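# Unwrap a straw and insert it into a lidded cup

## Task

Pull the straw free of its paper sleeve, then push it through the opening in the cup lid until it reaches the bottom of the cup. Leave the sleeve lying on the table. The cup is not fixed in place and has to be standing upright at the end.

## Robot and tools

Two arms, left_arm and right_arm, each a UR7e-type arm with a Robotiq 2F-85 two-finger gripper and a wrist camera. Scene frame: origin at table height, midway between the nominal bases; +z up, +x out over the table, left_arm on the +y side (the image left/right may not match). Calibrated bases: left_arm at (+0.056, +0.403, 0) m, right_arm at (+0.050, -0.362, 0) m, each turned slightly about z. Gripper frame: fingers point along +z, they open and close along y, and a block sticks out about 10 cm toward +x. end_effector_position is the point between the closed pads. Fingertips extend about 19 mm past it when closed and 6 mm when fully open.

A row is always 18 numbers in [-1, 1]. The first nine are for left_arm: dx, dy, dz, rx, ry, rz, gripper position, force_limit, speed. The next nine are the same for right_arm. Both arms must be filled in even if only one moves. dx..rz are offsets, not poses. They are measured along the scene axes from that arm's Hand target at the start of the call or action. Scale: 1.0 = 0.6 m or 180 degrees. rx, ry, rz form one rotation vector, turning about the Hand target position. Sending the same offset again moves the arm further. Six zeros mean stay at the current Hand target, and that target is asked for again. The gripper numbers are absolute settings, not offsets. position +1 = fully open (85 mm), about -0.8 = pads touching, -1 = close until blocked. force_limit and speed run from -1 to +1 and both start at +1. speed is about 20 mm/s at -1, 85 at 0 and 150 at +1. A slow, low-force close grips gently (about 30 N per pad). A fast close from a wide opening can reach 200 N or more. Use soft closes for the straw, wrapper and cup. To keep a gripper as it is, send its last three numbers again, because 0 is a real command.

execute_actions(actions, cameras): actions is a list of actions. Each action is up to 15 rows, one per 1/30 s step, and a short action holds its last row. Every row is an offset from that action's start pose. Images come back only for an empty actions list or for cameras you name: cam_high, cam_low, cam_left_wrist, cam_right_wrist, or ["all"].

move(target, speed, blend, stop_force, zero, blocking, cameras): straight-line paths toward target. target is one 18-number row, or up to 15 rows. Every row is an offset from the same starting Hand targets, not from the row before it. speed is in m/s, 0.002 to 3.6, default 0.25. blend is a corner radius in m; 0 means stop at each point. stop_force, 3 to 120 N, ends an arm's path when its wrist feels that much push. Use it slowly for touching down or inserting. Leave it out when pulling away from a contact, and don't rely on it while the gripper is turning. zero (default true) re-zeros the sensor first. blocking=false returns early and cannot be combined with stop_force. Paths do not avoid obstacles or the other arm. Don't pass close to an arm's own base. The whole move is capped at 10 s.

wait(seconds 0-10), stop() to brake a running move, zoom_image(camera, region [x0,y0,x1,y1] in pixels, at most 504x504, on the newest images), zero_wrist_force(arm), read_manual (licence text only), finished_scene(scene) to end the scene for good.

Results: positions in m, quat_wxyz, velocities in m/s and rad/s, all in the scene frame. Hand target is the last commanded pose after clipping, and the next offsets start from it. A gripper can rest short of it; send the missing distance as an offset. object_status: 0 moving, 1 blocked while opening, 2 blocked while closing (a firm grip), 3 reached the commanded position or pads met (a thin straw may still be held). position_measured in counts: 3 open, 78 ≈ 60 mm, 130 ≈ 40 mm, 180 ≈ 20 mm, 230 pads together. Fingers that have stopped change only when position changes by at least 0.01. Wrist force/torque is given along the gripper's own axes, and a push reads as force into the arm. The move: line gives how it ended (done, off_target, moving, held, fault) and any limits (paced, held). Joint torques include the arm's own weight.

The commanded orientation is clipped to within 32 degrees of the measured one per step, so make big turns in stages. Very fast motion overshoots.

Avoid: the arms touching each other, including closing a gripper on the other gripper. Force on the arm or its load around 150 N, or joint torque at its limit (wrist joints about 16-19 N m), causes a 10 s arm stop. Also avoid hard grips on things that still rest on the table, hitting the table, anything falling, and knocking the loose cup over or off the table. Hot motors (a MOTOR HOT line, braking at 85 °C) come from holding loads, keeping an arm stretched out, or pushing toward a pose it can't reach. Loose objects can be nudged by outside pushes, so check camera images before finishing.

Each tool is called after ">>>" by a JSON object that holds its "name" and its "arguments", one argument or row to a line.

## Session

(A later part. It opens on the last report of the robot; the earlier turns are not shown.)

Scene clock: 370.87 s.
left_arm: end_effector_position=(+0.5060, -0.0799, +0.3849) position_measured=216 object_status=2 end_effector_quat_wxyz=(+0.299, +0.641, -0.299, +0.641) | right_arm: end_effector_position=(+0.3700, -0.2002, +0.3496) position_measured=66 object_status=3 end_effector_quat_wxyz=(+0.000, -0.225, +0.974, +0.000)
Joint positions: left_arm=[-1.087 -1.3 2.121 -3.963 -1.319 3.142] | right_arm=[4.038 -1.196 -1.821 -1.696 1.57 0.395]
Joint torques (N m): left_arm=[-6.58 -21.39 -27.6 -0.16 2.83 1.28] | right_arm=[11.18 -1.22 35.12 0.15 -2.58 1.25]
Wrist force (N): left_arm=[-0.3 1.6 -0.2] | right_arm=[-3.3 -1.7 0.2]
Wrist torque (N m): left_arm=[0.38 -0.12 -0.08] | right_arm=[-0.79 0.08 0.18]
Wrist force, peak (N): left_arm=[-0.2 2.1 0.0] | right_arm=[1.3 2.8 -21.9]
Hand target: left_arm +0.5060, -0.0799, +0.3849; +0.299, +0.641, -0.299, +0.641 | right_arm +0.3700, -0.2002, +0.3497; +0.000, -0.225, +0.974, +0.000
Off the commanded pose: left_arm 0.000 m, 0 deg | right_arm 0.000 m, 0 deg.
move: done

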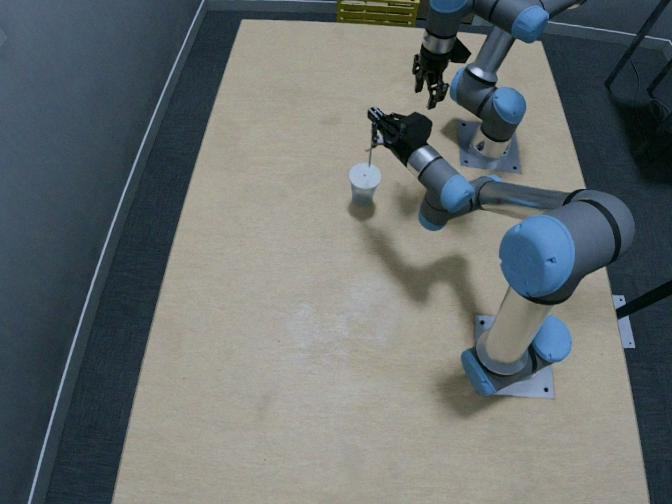

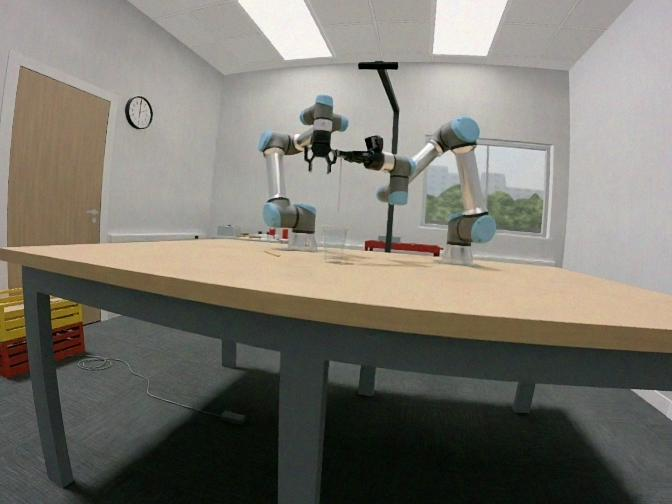

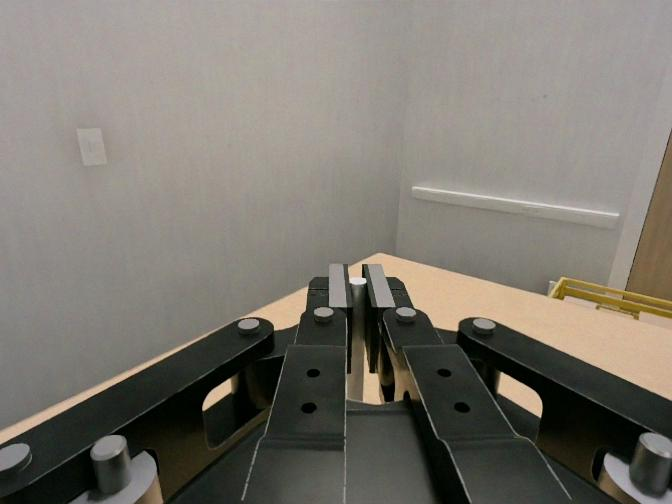

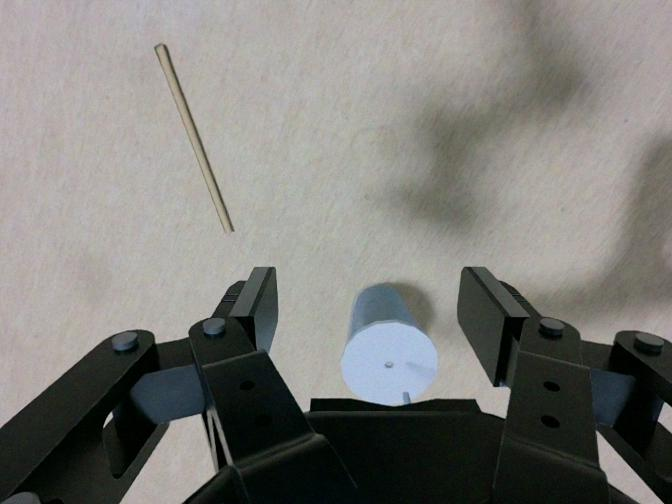

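>>> {"name": "move", "arguments": {
  "target": [0.0225,-0.0083,-0.0567,0,0,0,-1,-1,-1,0,0,0,0.0292,-0.06,0,0.5,-1,-1],
  "speed": 0.1,
  "cameras": ["all"]
}}

>>> {"name": "zoom_image", "arguments": {
  "camera": "cam_right_wrist",
  "region": [310, 220, 470, 360]
}}

>>> {"name": "zoom_image", "arguments": {
  "camera": "cam_high",
  "region": [335, 130, 395, 190]
}}

>>> {"name": "zoom_image", "arguments": {
  "camera": "cam_low",
  "region": [300, 190, 370, 270]
}}

Scene clock: 394.07 s.
left_arm: end_effector_position=(+0.5195, -0.0848, +0.3509) position_measured=216 object_status=2 end_effector_quat_wxyz=(+0.299, +0.641, -0.299, +0.641) | right_arm: end_effector_position=(+0.3700, -0.2002, +0.3497) position_measured=66 object_status=3 end_effector_quat_wxyz=(+0.102, -0.223, +0.969, +0.023)
Joint positions: left_arm=[-1.062 -1.204 2.108 -4.046 -1.345 3.142] | right_arm=[4.111 -1.049 -1.96 -1.516 1.476 0.46]
Joint torques (N m): left_arm=[5.96 -24.38 -25.74 -4.75 -2.43 0.5] | right_arm=[10.79 8.94 14.9 6.96 -3.21 1.29]
Wrist force (N): left_arm=[0.2 1.8 -0.2] | right_arm=[-3.7 -2.1 0.6]
Wrist torque (N m): left_arm=[0.41 -0.19 -0.08] | right_arm=[-0.82 0.06 0.26]
Wrist force, peak (N): left_arm=[0.1 2.2 -0.3] | right_arm=[-3.7 -2.1 0.7]
Hand target: left_arm +0.5195, -0.0848, +0.3509; +0.299, +0.641, -0.299, +0.641 | right_arm +0.3700, -0.2002, +0.3497; +0.102, -0.223, +0.969, +0.023
Off the commanded pose: left_arm 0.000 m, 0 deg | right_arm 0.000 m, 0 deg.
move: done

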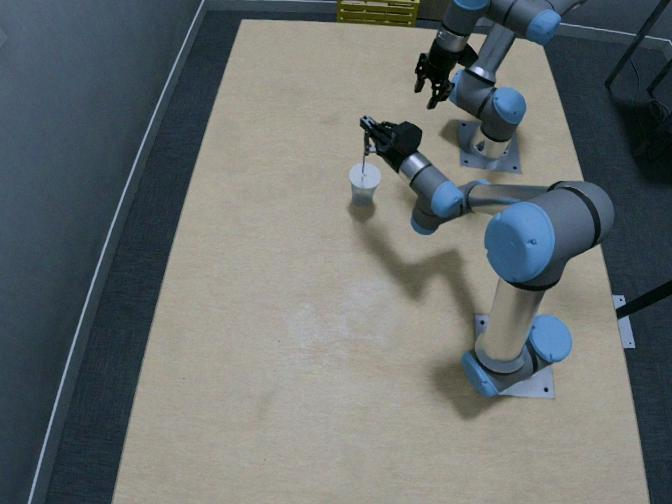

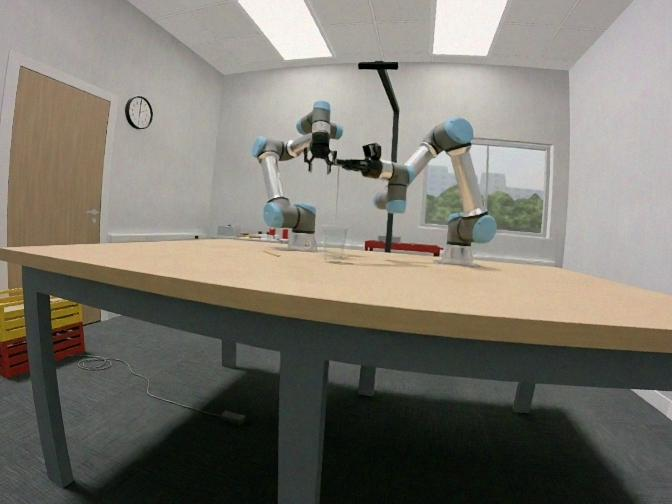

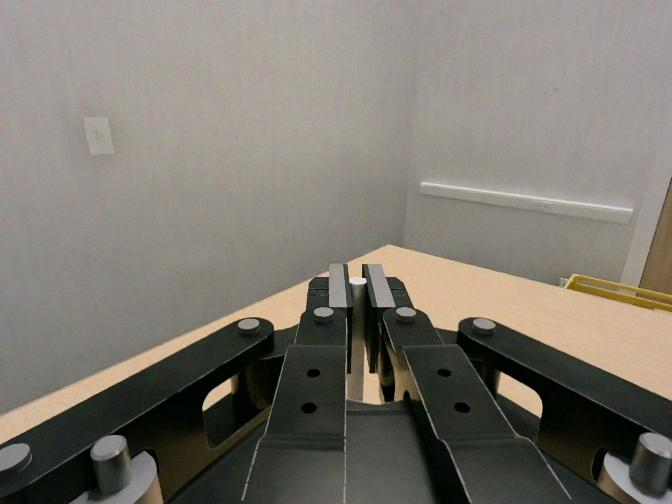

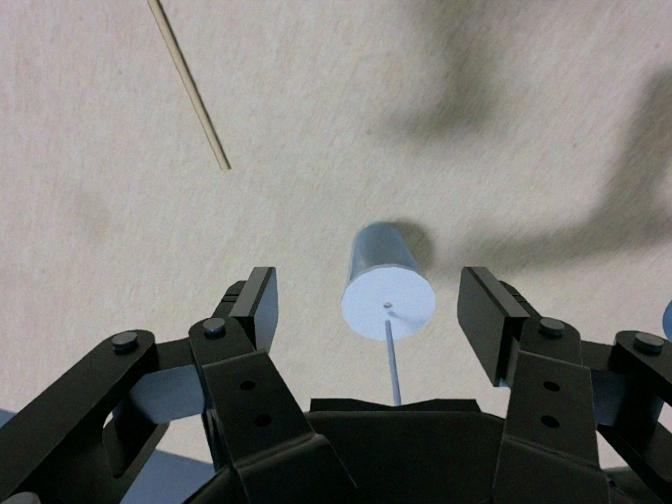

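Scaled by 3.150 from the camera's 672x504 image, which has a finer 960x720 frame.

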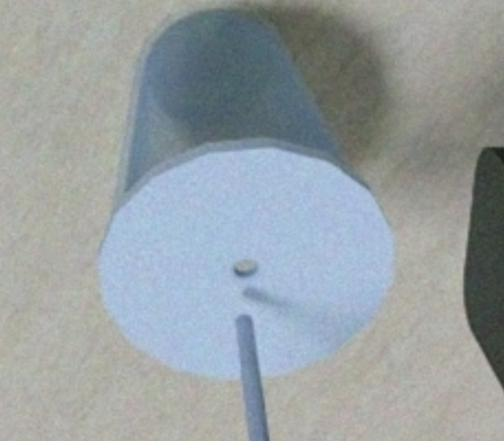

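Scaled by 8.400 from the camera's 672x504 image, which has a finer 960x720 frame.

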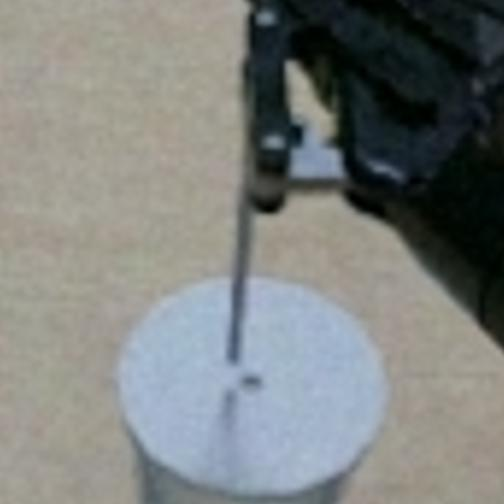

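Scaled by 6.300 from the camera's 672x504 image, which has a finer 960x720 frame.

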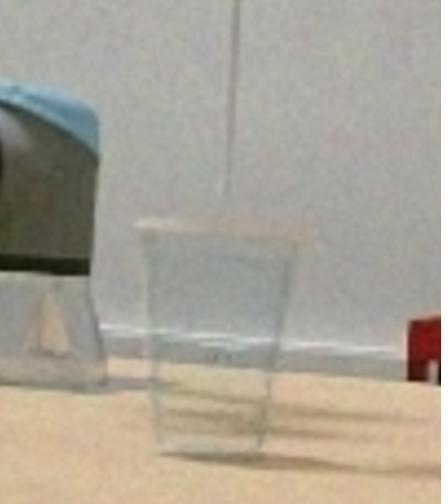

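>>> {"name": "move", "arguments": {
  "target": [-0.0125,-0.0017,-0.0117,0,0,0,-1,-1,-1,0,0,0,0,0,0,0.5,-1,-1],
  "speed": 0.1,
  "cameras": ["all"]
}}

>>> {"name": "zoom_image", "arguments": {
  "camera": "cam_right_wrist",
  "region": [330, 250, 450, 350]
}}

>>> {"name": "zoom_image", "arguments": {
  "camera": "cam_high",
  "region": [335, 130, 395, 190]
}}

>>> {"name": "zoom_image", "arguments": {
  "camera": "cam_low",
  "region": [300, 190, 370, 270]
}}

Scene clock: 416.30 s.
left_arm: end_effector_position=(+0.5121, -0.0858, +0.3439) position_measured=216 object_status=2 end_effector_quat_wxyz=(+0.299, +0.641, -0.299, +0.641) | right_arm: end_effector_position=(+0.3700, -0.2002, +0.3497) position_measured=66 object_status=3 end_effector_quat_wxyz=(+0.102, -0.223, +0.969, +0.023)
Joint positions: left_arm=[-1.08 -1.197 2.126 -4.071 -1.327 3.142] | right_arm=[4.111 -1.049 -1.961 -1.516 1.476 0.46]
Joint torques (N m): left_arm=[-6.96 -26.16 -5.72 -4.59 2.82 1.28] | right_arm=[9.78 9.94 14.74 6.99 -2.74 1.24]
Wrist force (N): left_arm=[-0.1 1.9 0.0] | right_arm=[-3.7 -2.1 0.5]
Wrist torque (N m): left_arm=[0.43 -0.13 -0.09] | right_arm=[-0.82 0.06 0.26]
Wrist force, peak (N): left_arm=[0.0 2.3 -0.5] | right_arm=[-3.8 -2.5 0.5]
Hand target: left_arm +0.5120, -0.0859, +0.3439; +0.299, +0.641, -0.299, +0.641 | right_arm +0.3700, -0.2002, +0.3497; +0.102, -0.223, +0.969, +0.023
Off the commanded pose: left_arm 0.000 m, 0 deg | right_arm 0.000 m, 0 deg.
move: done

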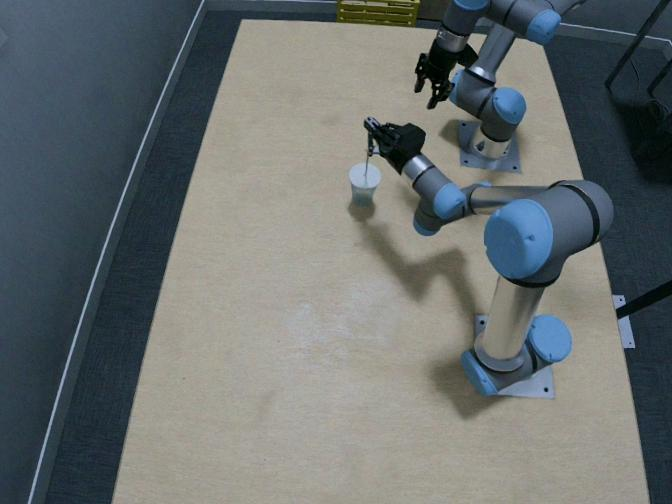

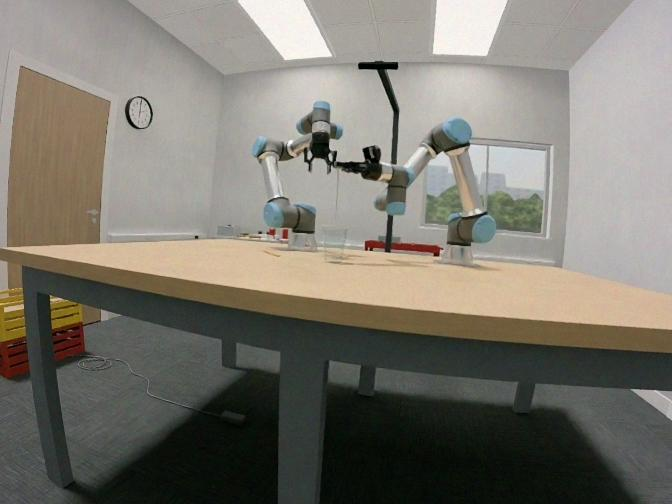

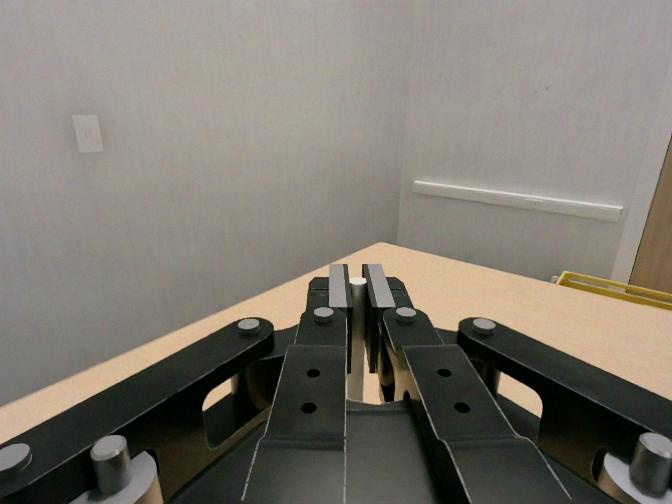

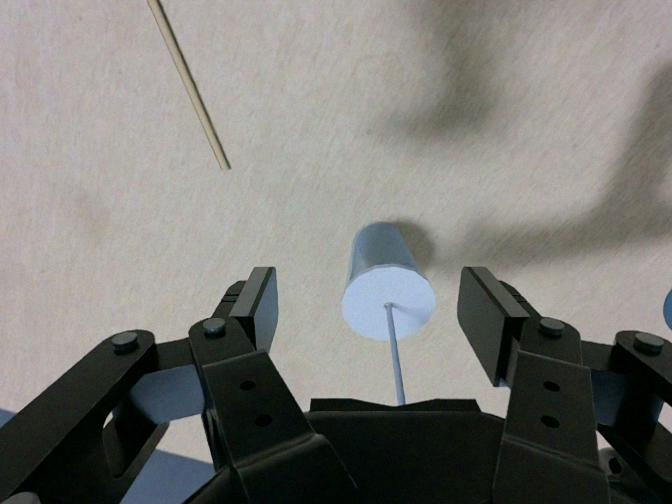

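Scaled by 4.200 from the camera's 672x504 image, which has a finer 960x720 frame.

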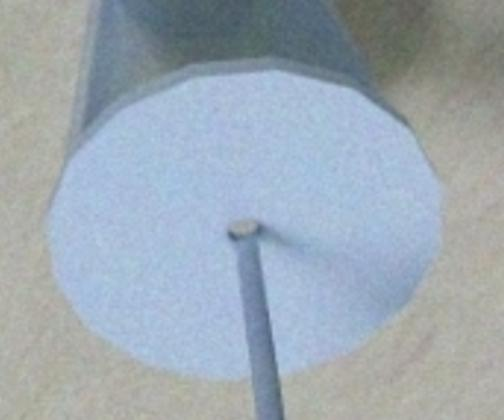

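Scaled by 8.400 from the camera's 672x504 image, which has a finer 960x720 frame.

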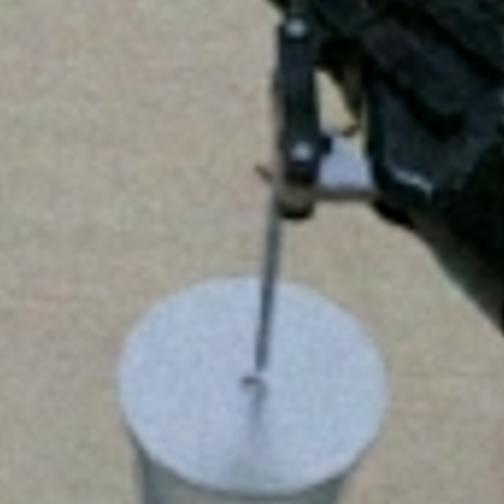

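Scaled by 6.300 from the camera's 672x504 image, which has a finer 960x720 frame.

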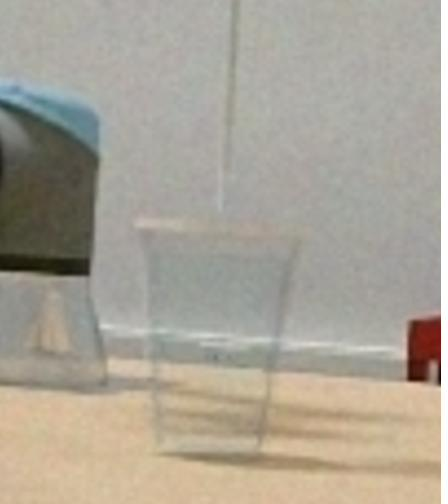

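>>> {"name": "move", "arguments": {
  "target": [0.0042,0.0025,0,0,0,0,-1,-1,-1,0,0,0,0,0,0,0.5,-1,-1],
  "speed": 0.1
}}

>>> {"name": "move", "arguments": {
  "target": [0,0,-0.0267,0,0,0,-1,-1,-1,0,0,0,0,0,0,0.5,-1,-1],
  "speed": 0.02,
  "stop_force": 3,
  "cameras": ["all"]
}}

>>> {"name": "zoom_image", "arguments": {
  "camera": "cam_right_wrist",
  "region": [330, 250, 450, 350]
}}

>>> {"name": "zoom_image", "arguments": {
  "camera": "cam_high",
  "region": [335, 130, 395, 190]
}}

>>> {"name": "zoom_image", "arguments": {
  "camera": "cam_low",
  "region": [300, 190, 370, 270]
}}

Scene clock: 427.50 s.
left_arm: end_effector_position=(+0.5144, -0.0844, +0.3439) position_measured=216 object_status=2 end_effector_quat_wxyz=(+0.299, +0.641, -0.299, +0.641) | right_arm: end_effector_position=(+0.3700, -0.2002, +0.3497) position_measured=66 object_status=3 end_effector_quat_wxyz=(+0.102, -0.223, +0.969, +0.023)
Joint positions: left_arm=[-1.073 -1.196 2.124 -4.07 -1.334 3.142] | right_arm=[4.111 -1.049 -1.961 -1.516 1.476 0.46]
Joint torques (N m): left_arm=[7.1 -26.84 -25.65 -0.09 -2.19 1.65] | right_arm=[9.76 9.85 14.74 7.06 -2.92 1.2]
Wrist force (N): left_arm=[0.0 1.8 -0.1] | right_arm=[-3.5 -2.0 0.5]
Wrist torque (N m): left_arm=[0.41 -0.15 -0.09] | right_arm=[-0.82 0.03 0.26]
Wrist force, peak (N): left_arm=[-0.2 2.1 -0.3] | right_arm=[-3.7 -2.3 0.9]
Hand target: left_arm +0.5145, -0.0844, +0.3439; +0.299, +0.641, -0.299, +0.641 | right_arm +0.3700, -0.2002, +0.3497; +0.102, -0.223, +0.969, +0.023
Off the commanded pose: left_arm 0.000 m, 0 deg | right_arm 0.000 m, 0 deg.
move: done

Scene clock: 429.27 s.
left_arm: end_effector_position=(+0.5145, -0.0844, +0.3278) position_measured=216 object_status=2 end_effector_quat_wxyz=(+0.299, +0.641, -0.299, +0.641) | right_arm: end_effector_position=(+0.3700, -0.2002, +0.3497) position_measured=66 object_status=3 end_effector_quat_wxyz=(+0.102, -0.223, +0.969, +0.023)
Joint positions: left_arm=[-1.072 -1.16 2.132 -4.115 -1.334 3.142] | right_arm=[4.111 -1.049 -1.961 -1.516 1.476 0.46]
Joint torques (N m): left_arm=[6.6 -27.06 -5.97 -4.19 -1.89 -0.57] | right_arm=[9.64 9.05 15.7 7.25 -2.85 1.17]
Wrist force (N): left_arm=[0.3 2.0 0.0] | right_arm=[-3.7 -2.0 0.8]
Wrist torque (N m): left_arm=[0.40 -0.19 -0.15] | right_arm=[-0.82 0.06 0.26]
Wrist force, peak (N): left_arm=[2.5 2.0 0.0] | right_arm=[-3.8 -2.0 0.7]
Hand target: left_arm +0.5145, -0.0844, +0.3278; +0.299, +0.641, -0.299, +0.641 | right_arm +0.3700, -0.2002, +0.3497; +0.102, -0.223, +0.969, +0.023
Off the commanded pose: left_arm 0.000 m, 0 deg | right_arm 0.000 m, 0 deg.
move: done

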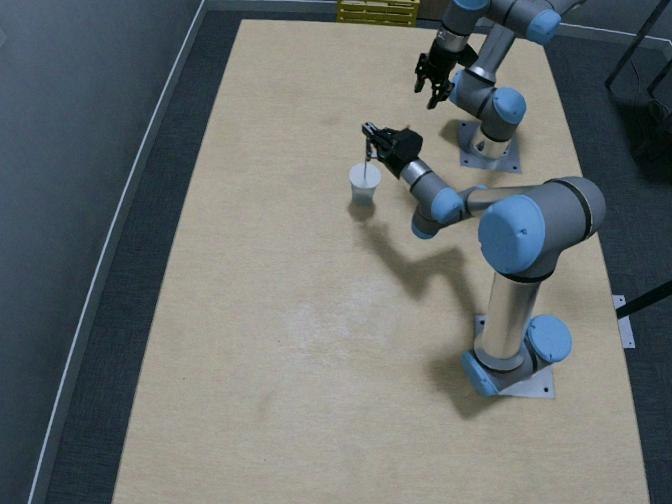

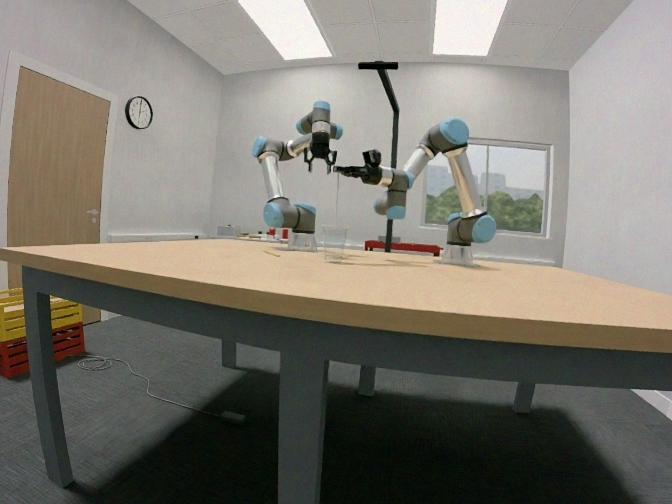

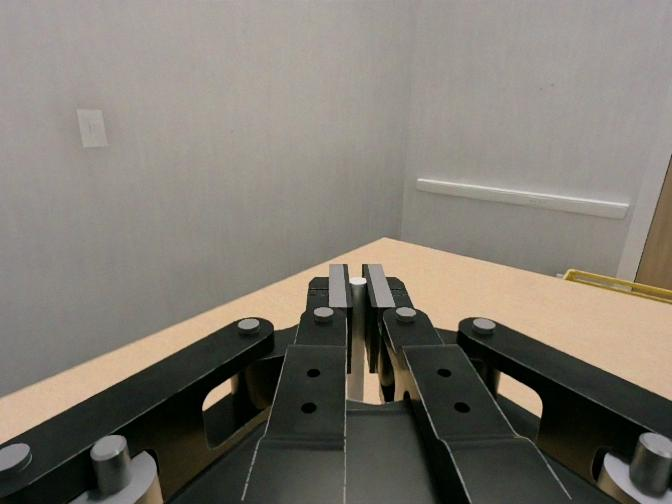

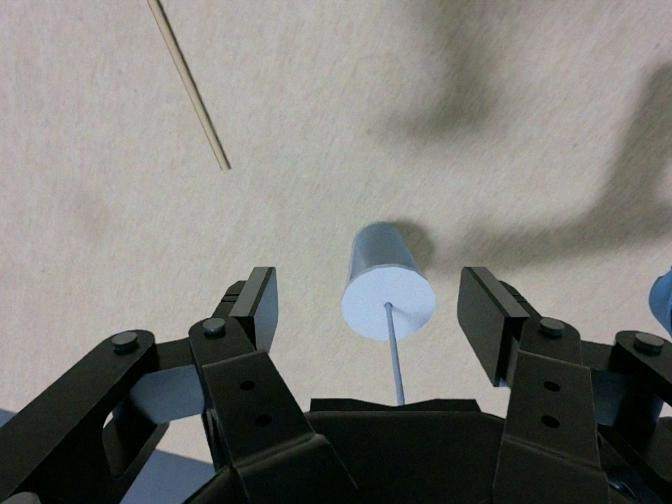

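Scaled by 4.200 from the camera's 672x504 image, which has a finer 960x720 frame.

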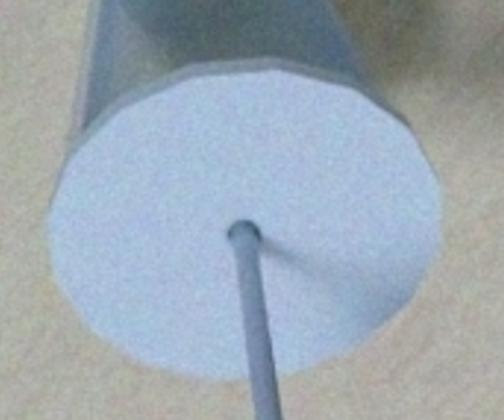

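Scaled by 8.400 from the camera's 672x504 image, which has a finer 960x720 frame.

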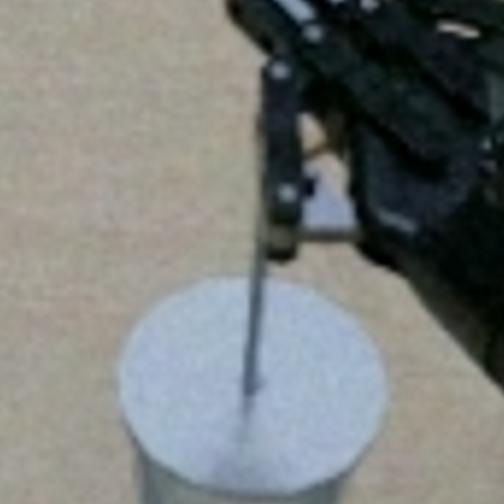

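Scaled by 6.300 from the camera's 672x504 image, which has a finer 960x720 frame.

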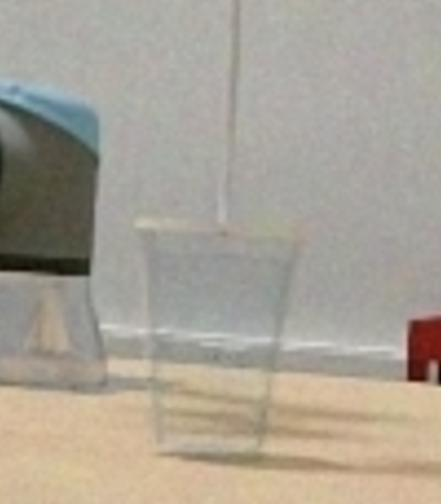

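>>> {"name": "move", "arguments": {
  "target": [0,0,-0.18,0,0,0,-1,-1,-1,0,0,0,0,0,0,0.5,-1,-1],
  "speed": 0.06,
  "stop_force": 5,
  "cameras": ["all"]
}}

>>> {"name": "zoom_image", "arguments": {
  "camera": "cam_low",
  "region": [300, 190, 370, 270]
}}

>>> {"name": "zoom_image", "arguments": {
  "camera": "cam_right_wrist",
  "region": [330, 200, 450, 350]
}}

Scene clock: 442.60 s.
left_arm: end_effector_position=(+0.5145, -0.0844, +0.2198) position_measured=216 object_status=2 end_effector_quat_wxyz=(+0.299, +0.641, -0.299, +0.641) | right_arm: end_effector_position=(+0.3700, -0.2002, +0.3497) position_measured=66 object_status=3 end_effector_quat_wxyz=(+0.102, -0.223, +0.969, +0.023)
Joint positions: left_arm=[-1.072 -0.889 2.141 -4.394 -1.334 3.142] | right_arm=[4.111 -1.049 -1.961 -1.516 1.476 0.46]
Joint torques (N m): left_arm=[-3.27 -31.41 -18.17 -3.93 -1.31 1.52] | right_arm=[10.53 10.39 15.5 7.1 -2.78 1.24]
Wrist force (N): left_arm=[1.4 2.2 -0.9] | right_arm=[-3.4 -2.1 0.8]
Wrist torque (N m): left_arm=[0.39 -0.27 -0.15] | right_arm=[-0.83 0.02 0.26]
Wrist force, peak (N): left_arm=[1.7 2.6 -1.1] | right_arm=[-3.9 -2.2 0.5]
Hand target: left_arm +0.5145, -0.0844, +0.2198; +0.299, +0.641, -0.299, +0.641 | right_arm +0.3700, -0.2002, +0.3497; +0.102, -0.223, +0.969, +0.023
Off the commanded pose: left_arm 0.000 m, 0 deg | right_arm 0.000 m, 0 deg.
move: done

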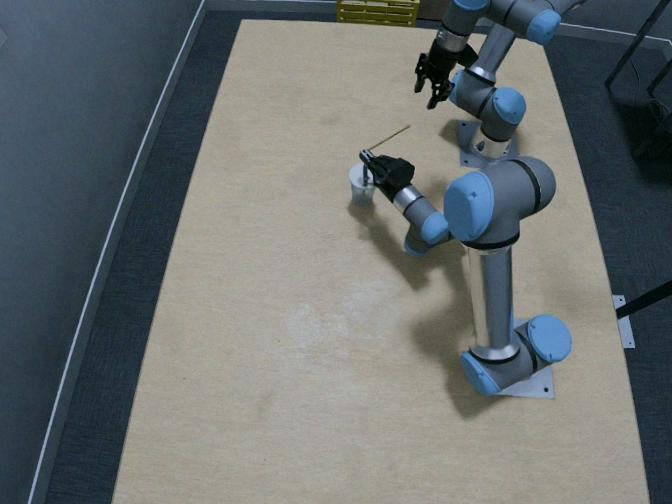

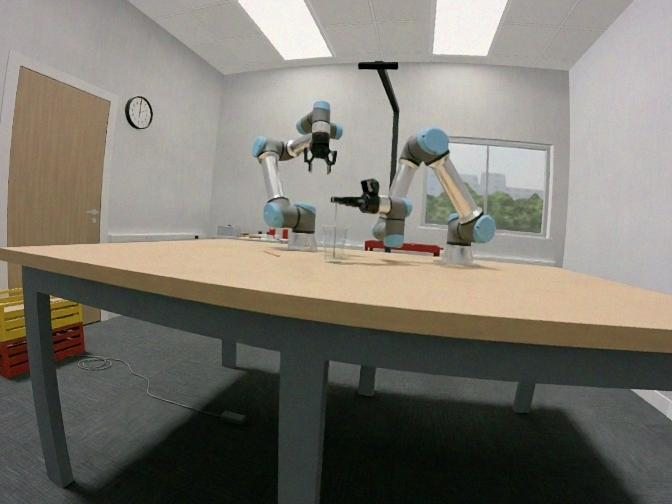

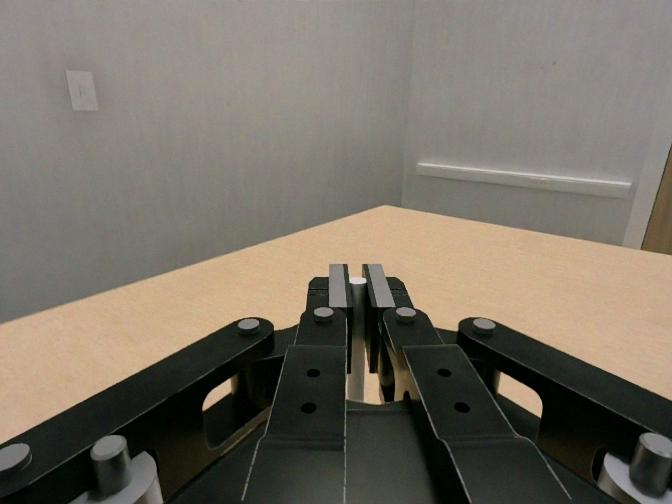

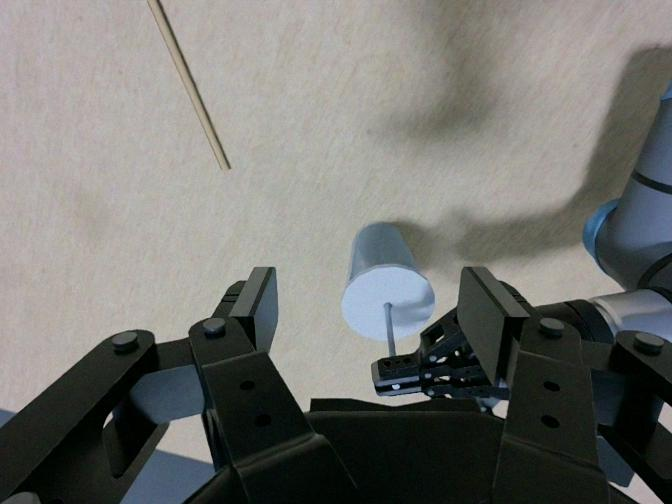

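Scaled by 6.300 from the camera's 672x504 image, which has a finer 960x720 frame.

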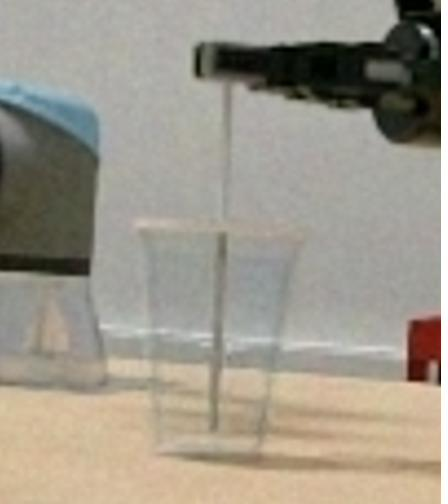

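Scaled by 3.360 from the camera's 672x504 image, which has a finer 960x720 frame.

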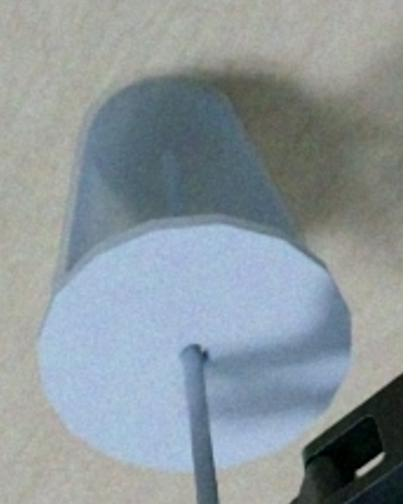

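>>> {"name": "move", "arguments": {
  "target": [0,0,-0.045,0,0,0,-1,-1,-1,0,0,0,0,0,0,0.5,-1,-1],
  "speed": 0.015,
  "stop_force": 3,
  "cameras": ["cam_low"]
}}

>>> {"name": "zoom_image", "arguments": {
  "camera": "cam_low",
  "region": [300, 190, 370, 270]
}}

Scene clock: 450.10 s.
left_arm: end_effector_position=(+0.5145, -0.0844, +0.2093) position_measured=216 object_status=2 end_effector_quat_wxyz=(+0.299, +0.641, -0.299, +0.641) | right_arm: end_effector_position=(+0.3700, -0.2002, +0.3497) position_measured=66 object_status=3 end_effector_quat_wxyz=(+0.102, -0.223, +0.969, +0.023)
Joint positions: left_arm=[-1.072 -0.861 2.137 -4.419 -1.334 3.142] | right_arm=[4.111 -1.049 -1.961 -1.516 1.476 0.46]
Joint torques (N m): left_arm=[-0.23 -49.39 2.13 0.34 -0.59 0.42] | right_arm=[10.78 8.83 14.46 6.84 -2.71 1.38]
Wrist force (N): left_arm=[2.8 1.9 -1.2] | right_arm=[-3.6 -1.9 0.7]
Wrist torque (N m): left_arm=[0.39 -0.36 -0.14] | right_arm=[-0.80 0.04 0.26]
Wrist force, peak (N): left_arm=[10.4 2.1 -1.2] | right_arm=[-3.8 -2.1 0.8]
Hand target: left_arm +0.5145, -0.0844, +0.2093; +0.299, +0.641, -0.299, +0.641 (not the last commanded pose) | right_arm +0.3700, -0.2002, +0.3497; +0.102, -0.223, +0.969, +0.023
Off the commanded pose: left_arm 0.016 m, 0 deg | right_arm 0.000 m, 0 deg.
move: contact (left_arm)
Images, in order (width x height): cam_low 672x504.

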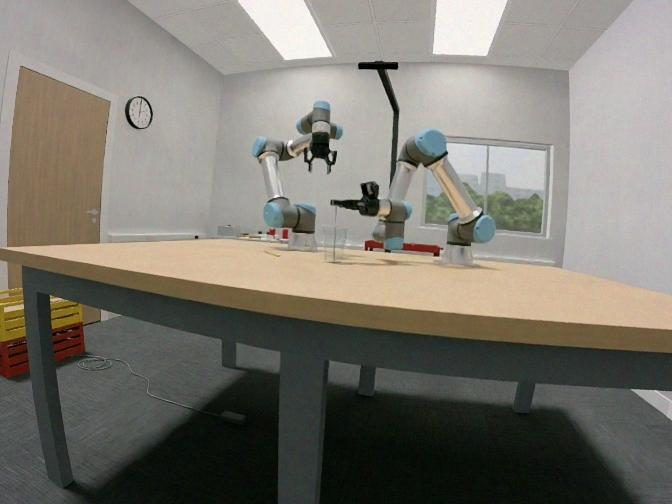

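Scaled by 6.300 from the camera's 672x504 image, which has a finer 960x720 frame.

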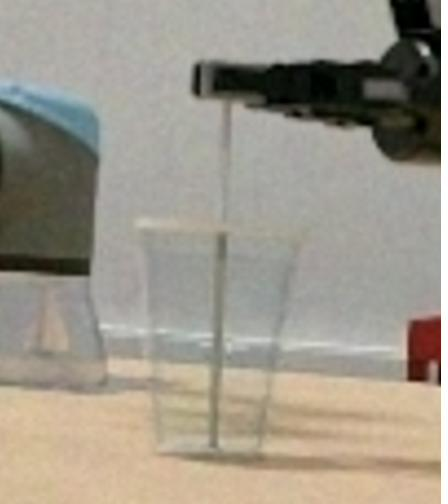

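>>> {"name": "move", "arguments": {
  "target": [
    [0,0,0,0,0,0,0,-1,-1,0,0,0,0,0,0,0.5,-1,-1],
    [-0.150,0.179,0,0,0,0,0,-1,-1,0,0,0,0,0,0,0.5,-1,-1]
  ],
  "speed": [0.1,0.15],
  "cameras": ["cam_low","cam_right_wrist","cam_high"]
}}

>>> {"name": "zoom_image", "arguments": {
  "camera": "cam_low",
  "region": [300, 190, 370, 270]
}}

Scene clock: 457.50 s.
left_arm: end_effector_position=(+0.4246, +0.0230, +0.2093) position_measured=129 object_status=3 end_effector_quat_wxyz=(+0.299, +0.641, -0.299, +0.641) | right_arm: end_effector_position=(+0.3700, -0.2002, +0.3497) position_measured=66 object_status=3 end_effector_quat_wxyz=(+0.102, -0.223, +0.969, +0.023)
Joint positions: left_arm=[-1.205 -0.923 2.538 -4.758 -1.201 3.142] | right_arm=[4.111 -1.049 -1.961 -1.516 1.476 0.46]
Joint torques (N m): left_arm=[-5.68 -21.36 10.96 -3.62 2.43 1.71] | right_arm=[9.68 9.37 15.86 6.66 -2.66 0.99]
Wrist force (N): left_arm=[0.2 1.7 -0.4] | right_arm=[-3.9 -2.0 0.7]
Wrist torque (N m): left_arm=[0.37 -0.15 -0.06] | right_arm=[-0.81 0.09 0.25]
Wrist force, peak (N): left_arm=[3.0 2.0 -1.4] | right_arm=[-3.8 -2.1 0.9]
Hand target: left_arm +0.4245, +0.0230, +0.2093; +0.299, +0.641, -0.299, +0.641 | right_arm +0.3700, -0.2002, +0.3497; +0.102, -0.223, +0.969, +0.023
Off the commanded pose: left_arm 0.000 m, 0 deg | right_arm 0.000 m, 0 deg.
move: done
Images, in order (width x height): cam_high 672x504, cam_low 672x504, cam_right_wrist 672x504.

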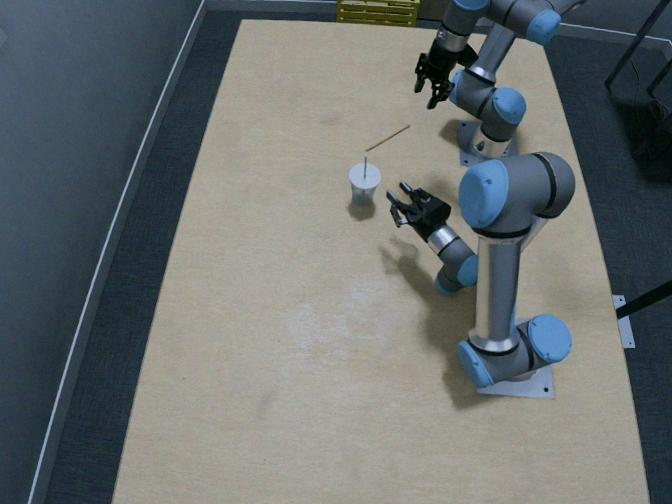

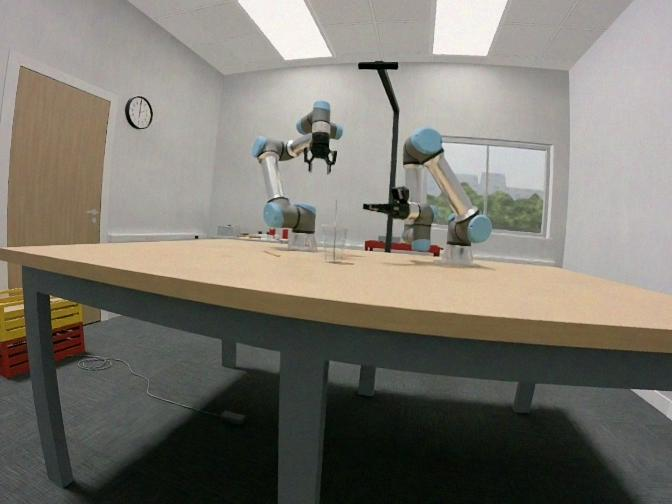

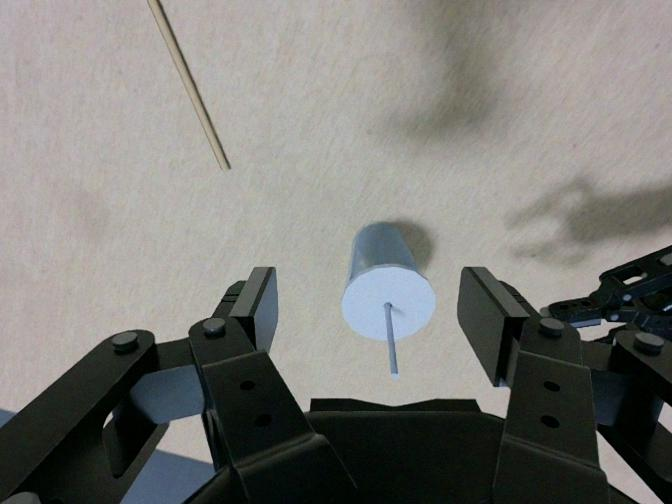

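Scaled by 6.300 from the camera's 672x504 image, which has a finer 960x720 frame.

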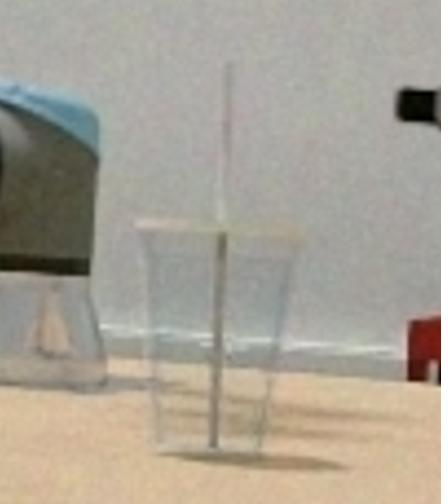

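>>> {"name": "finished_scene", "arguments": {
  "scene": 1
}}

The scene is finished: the task was done.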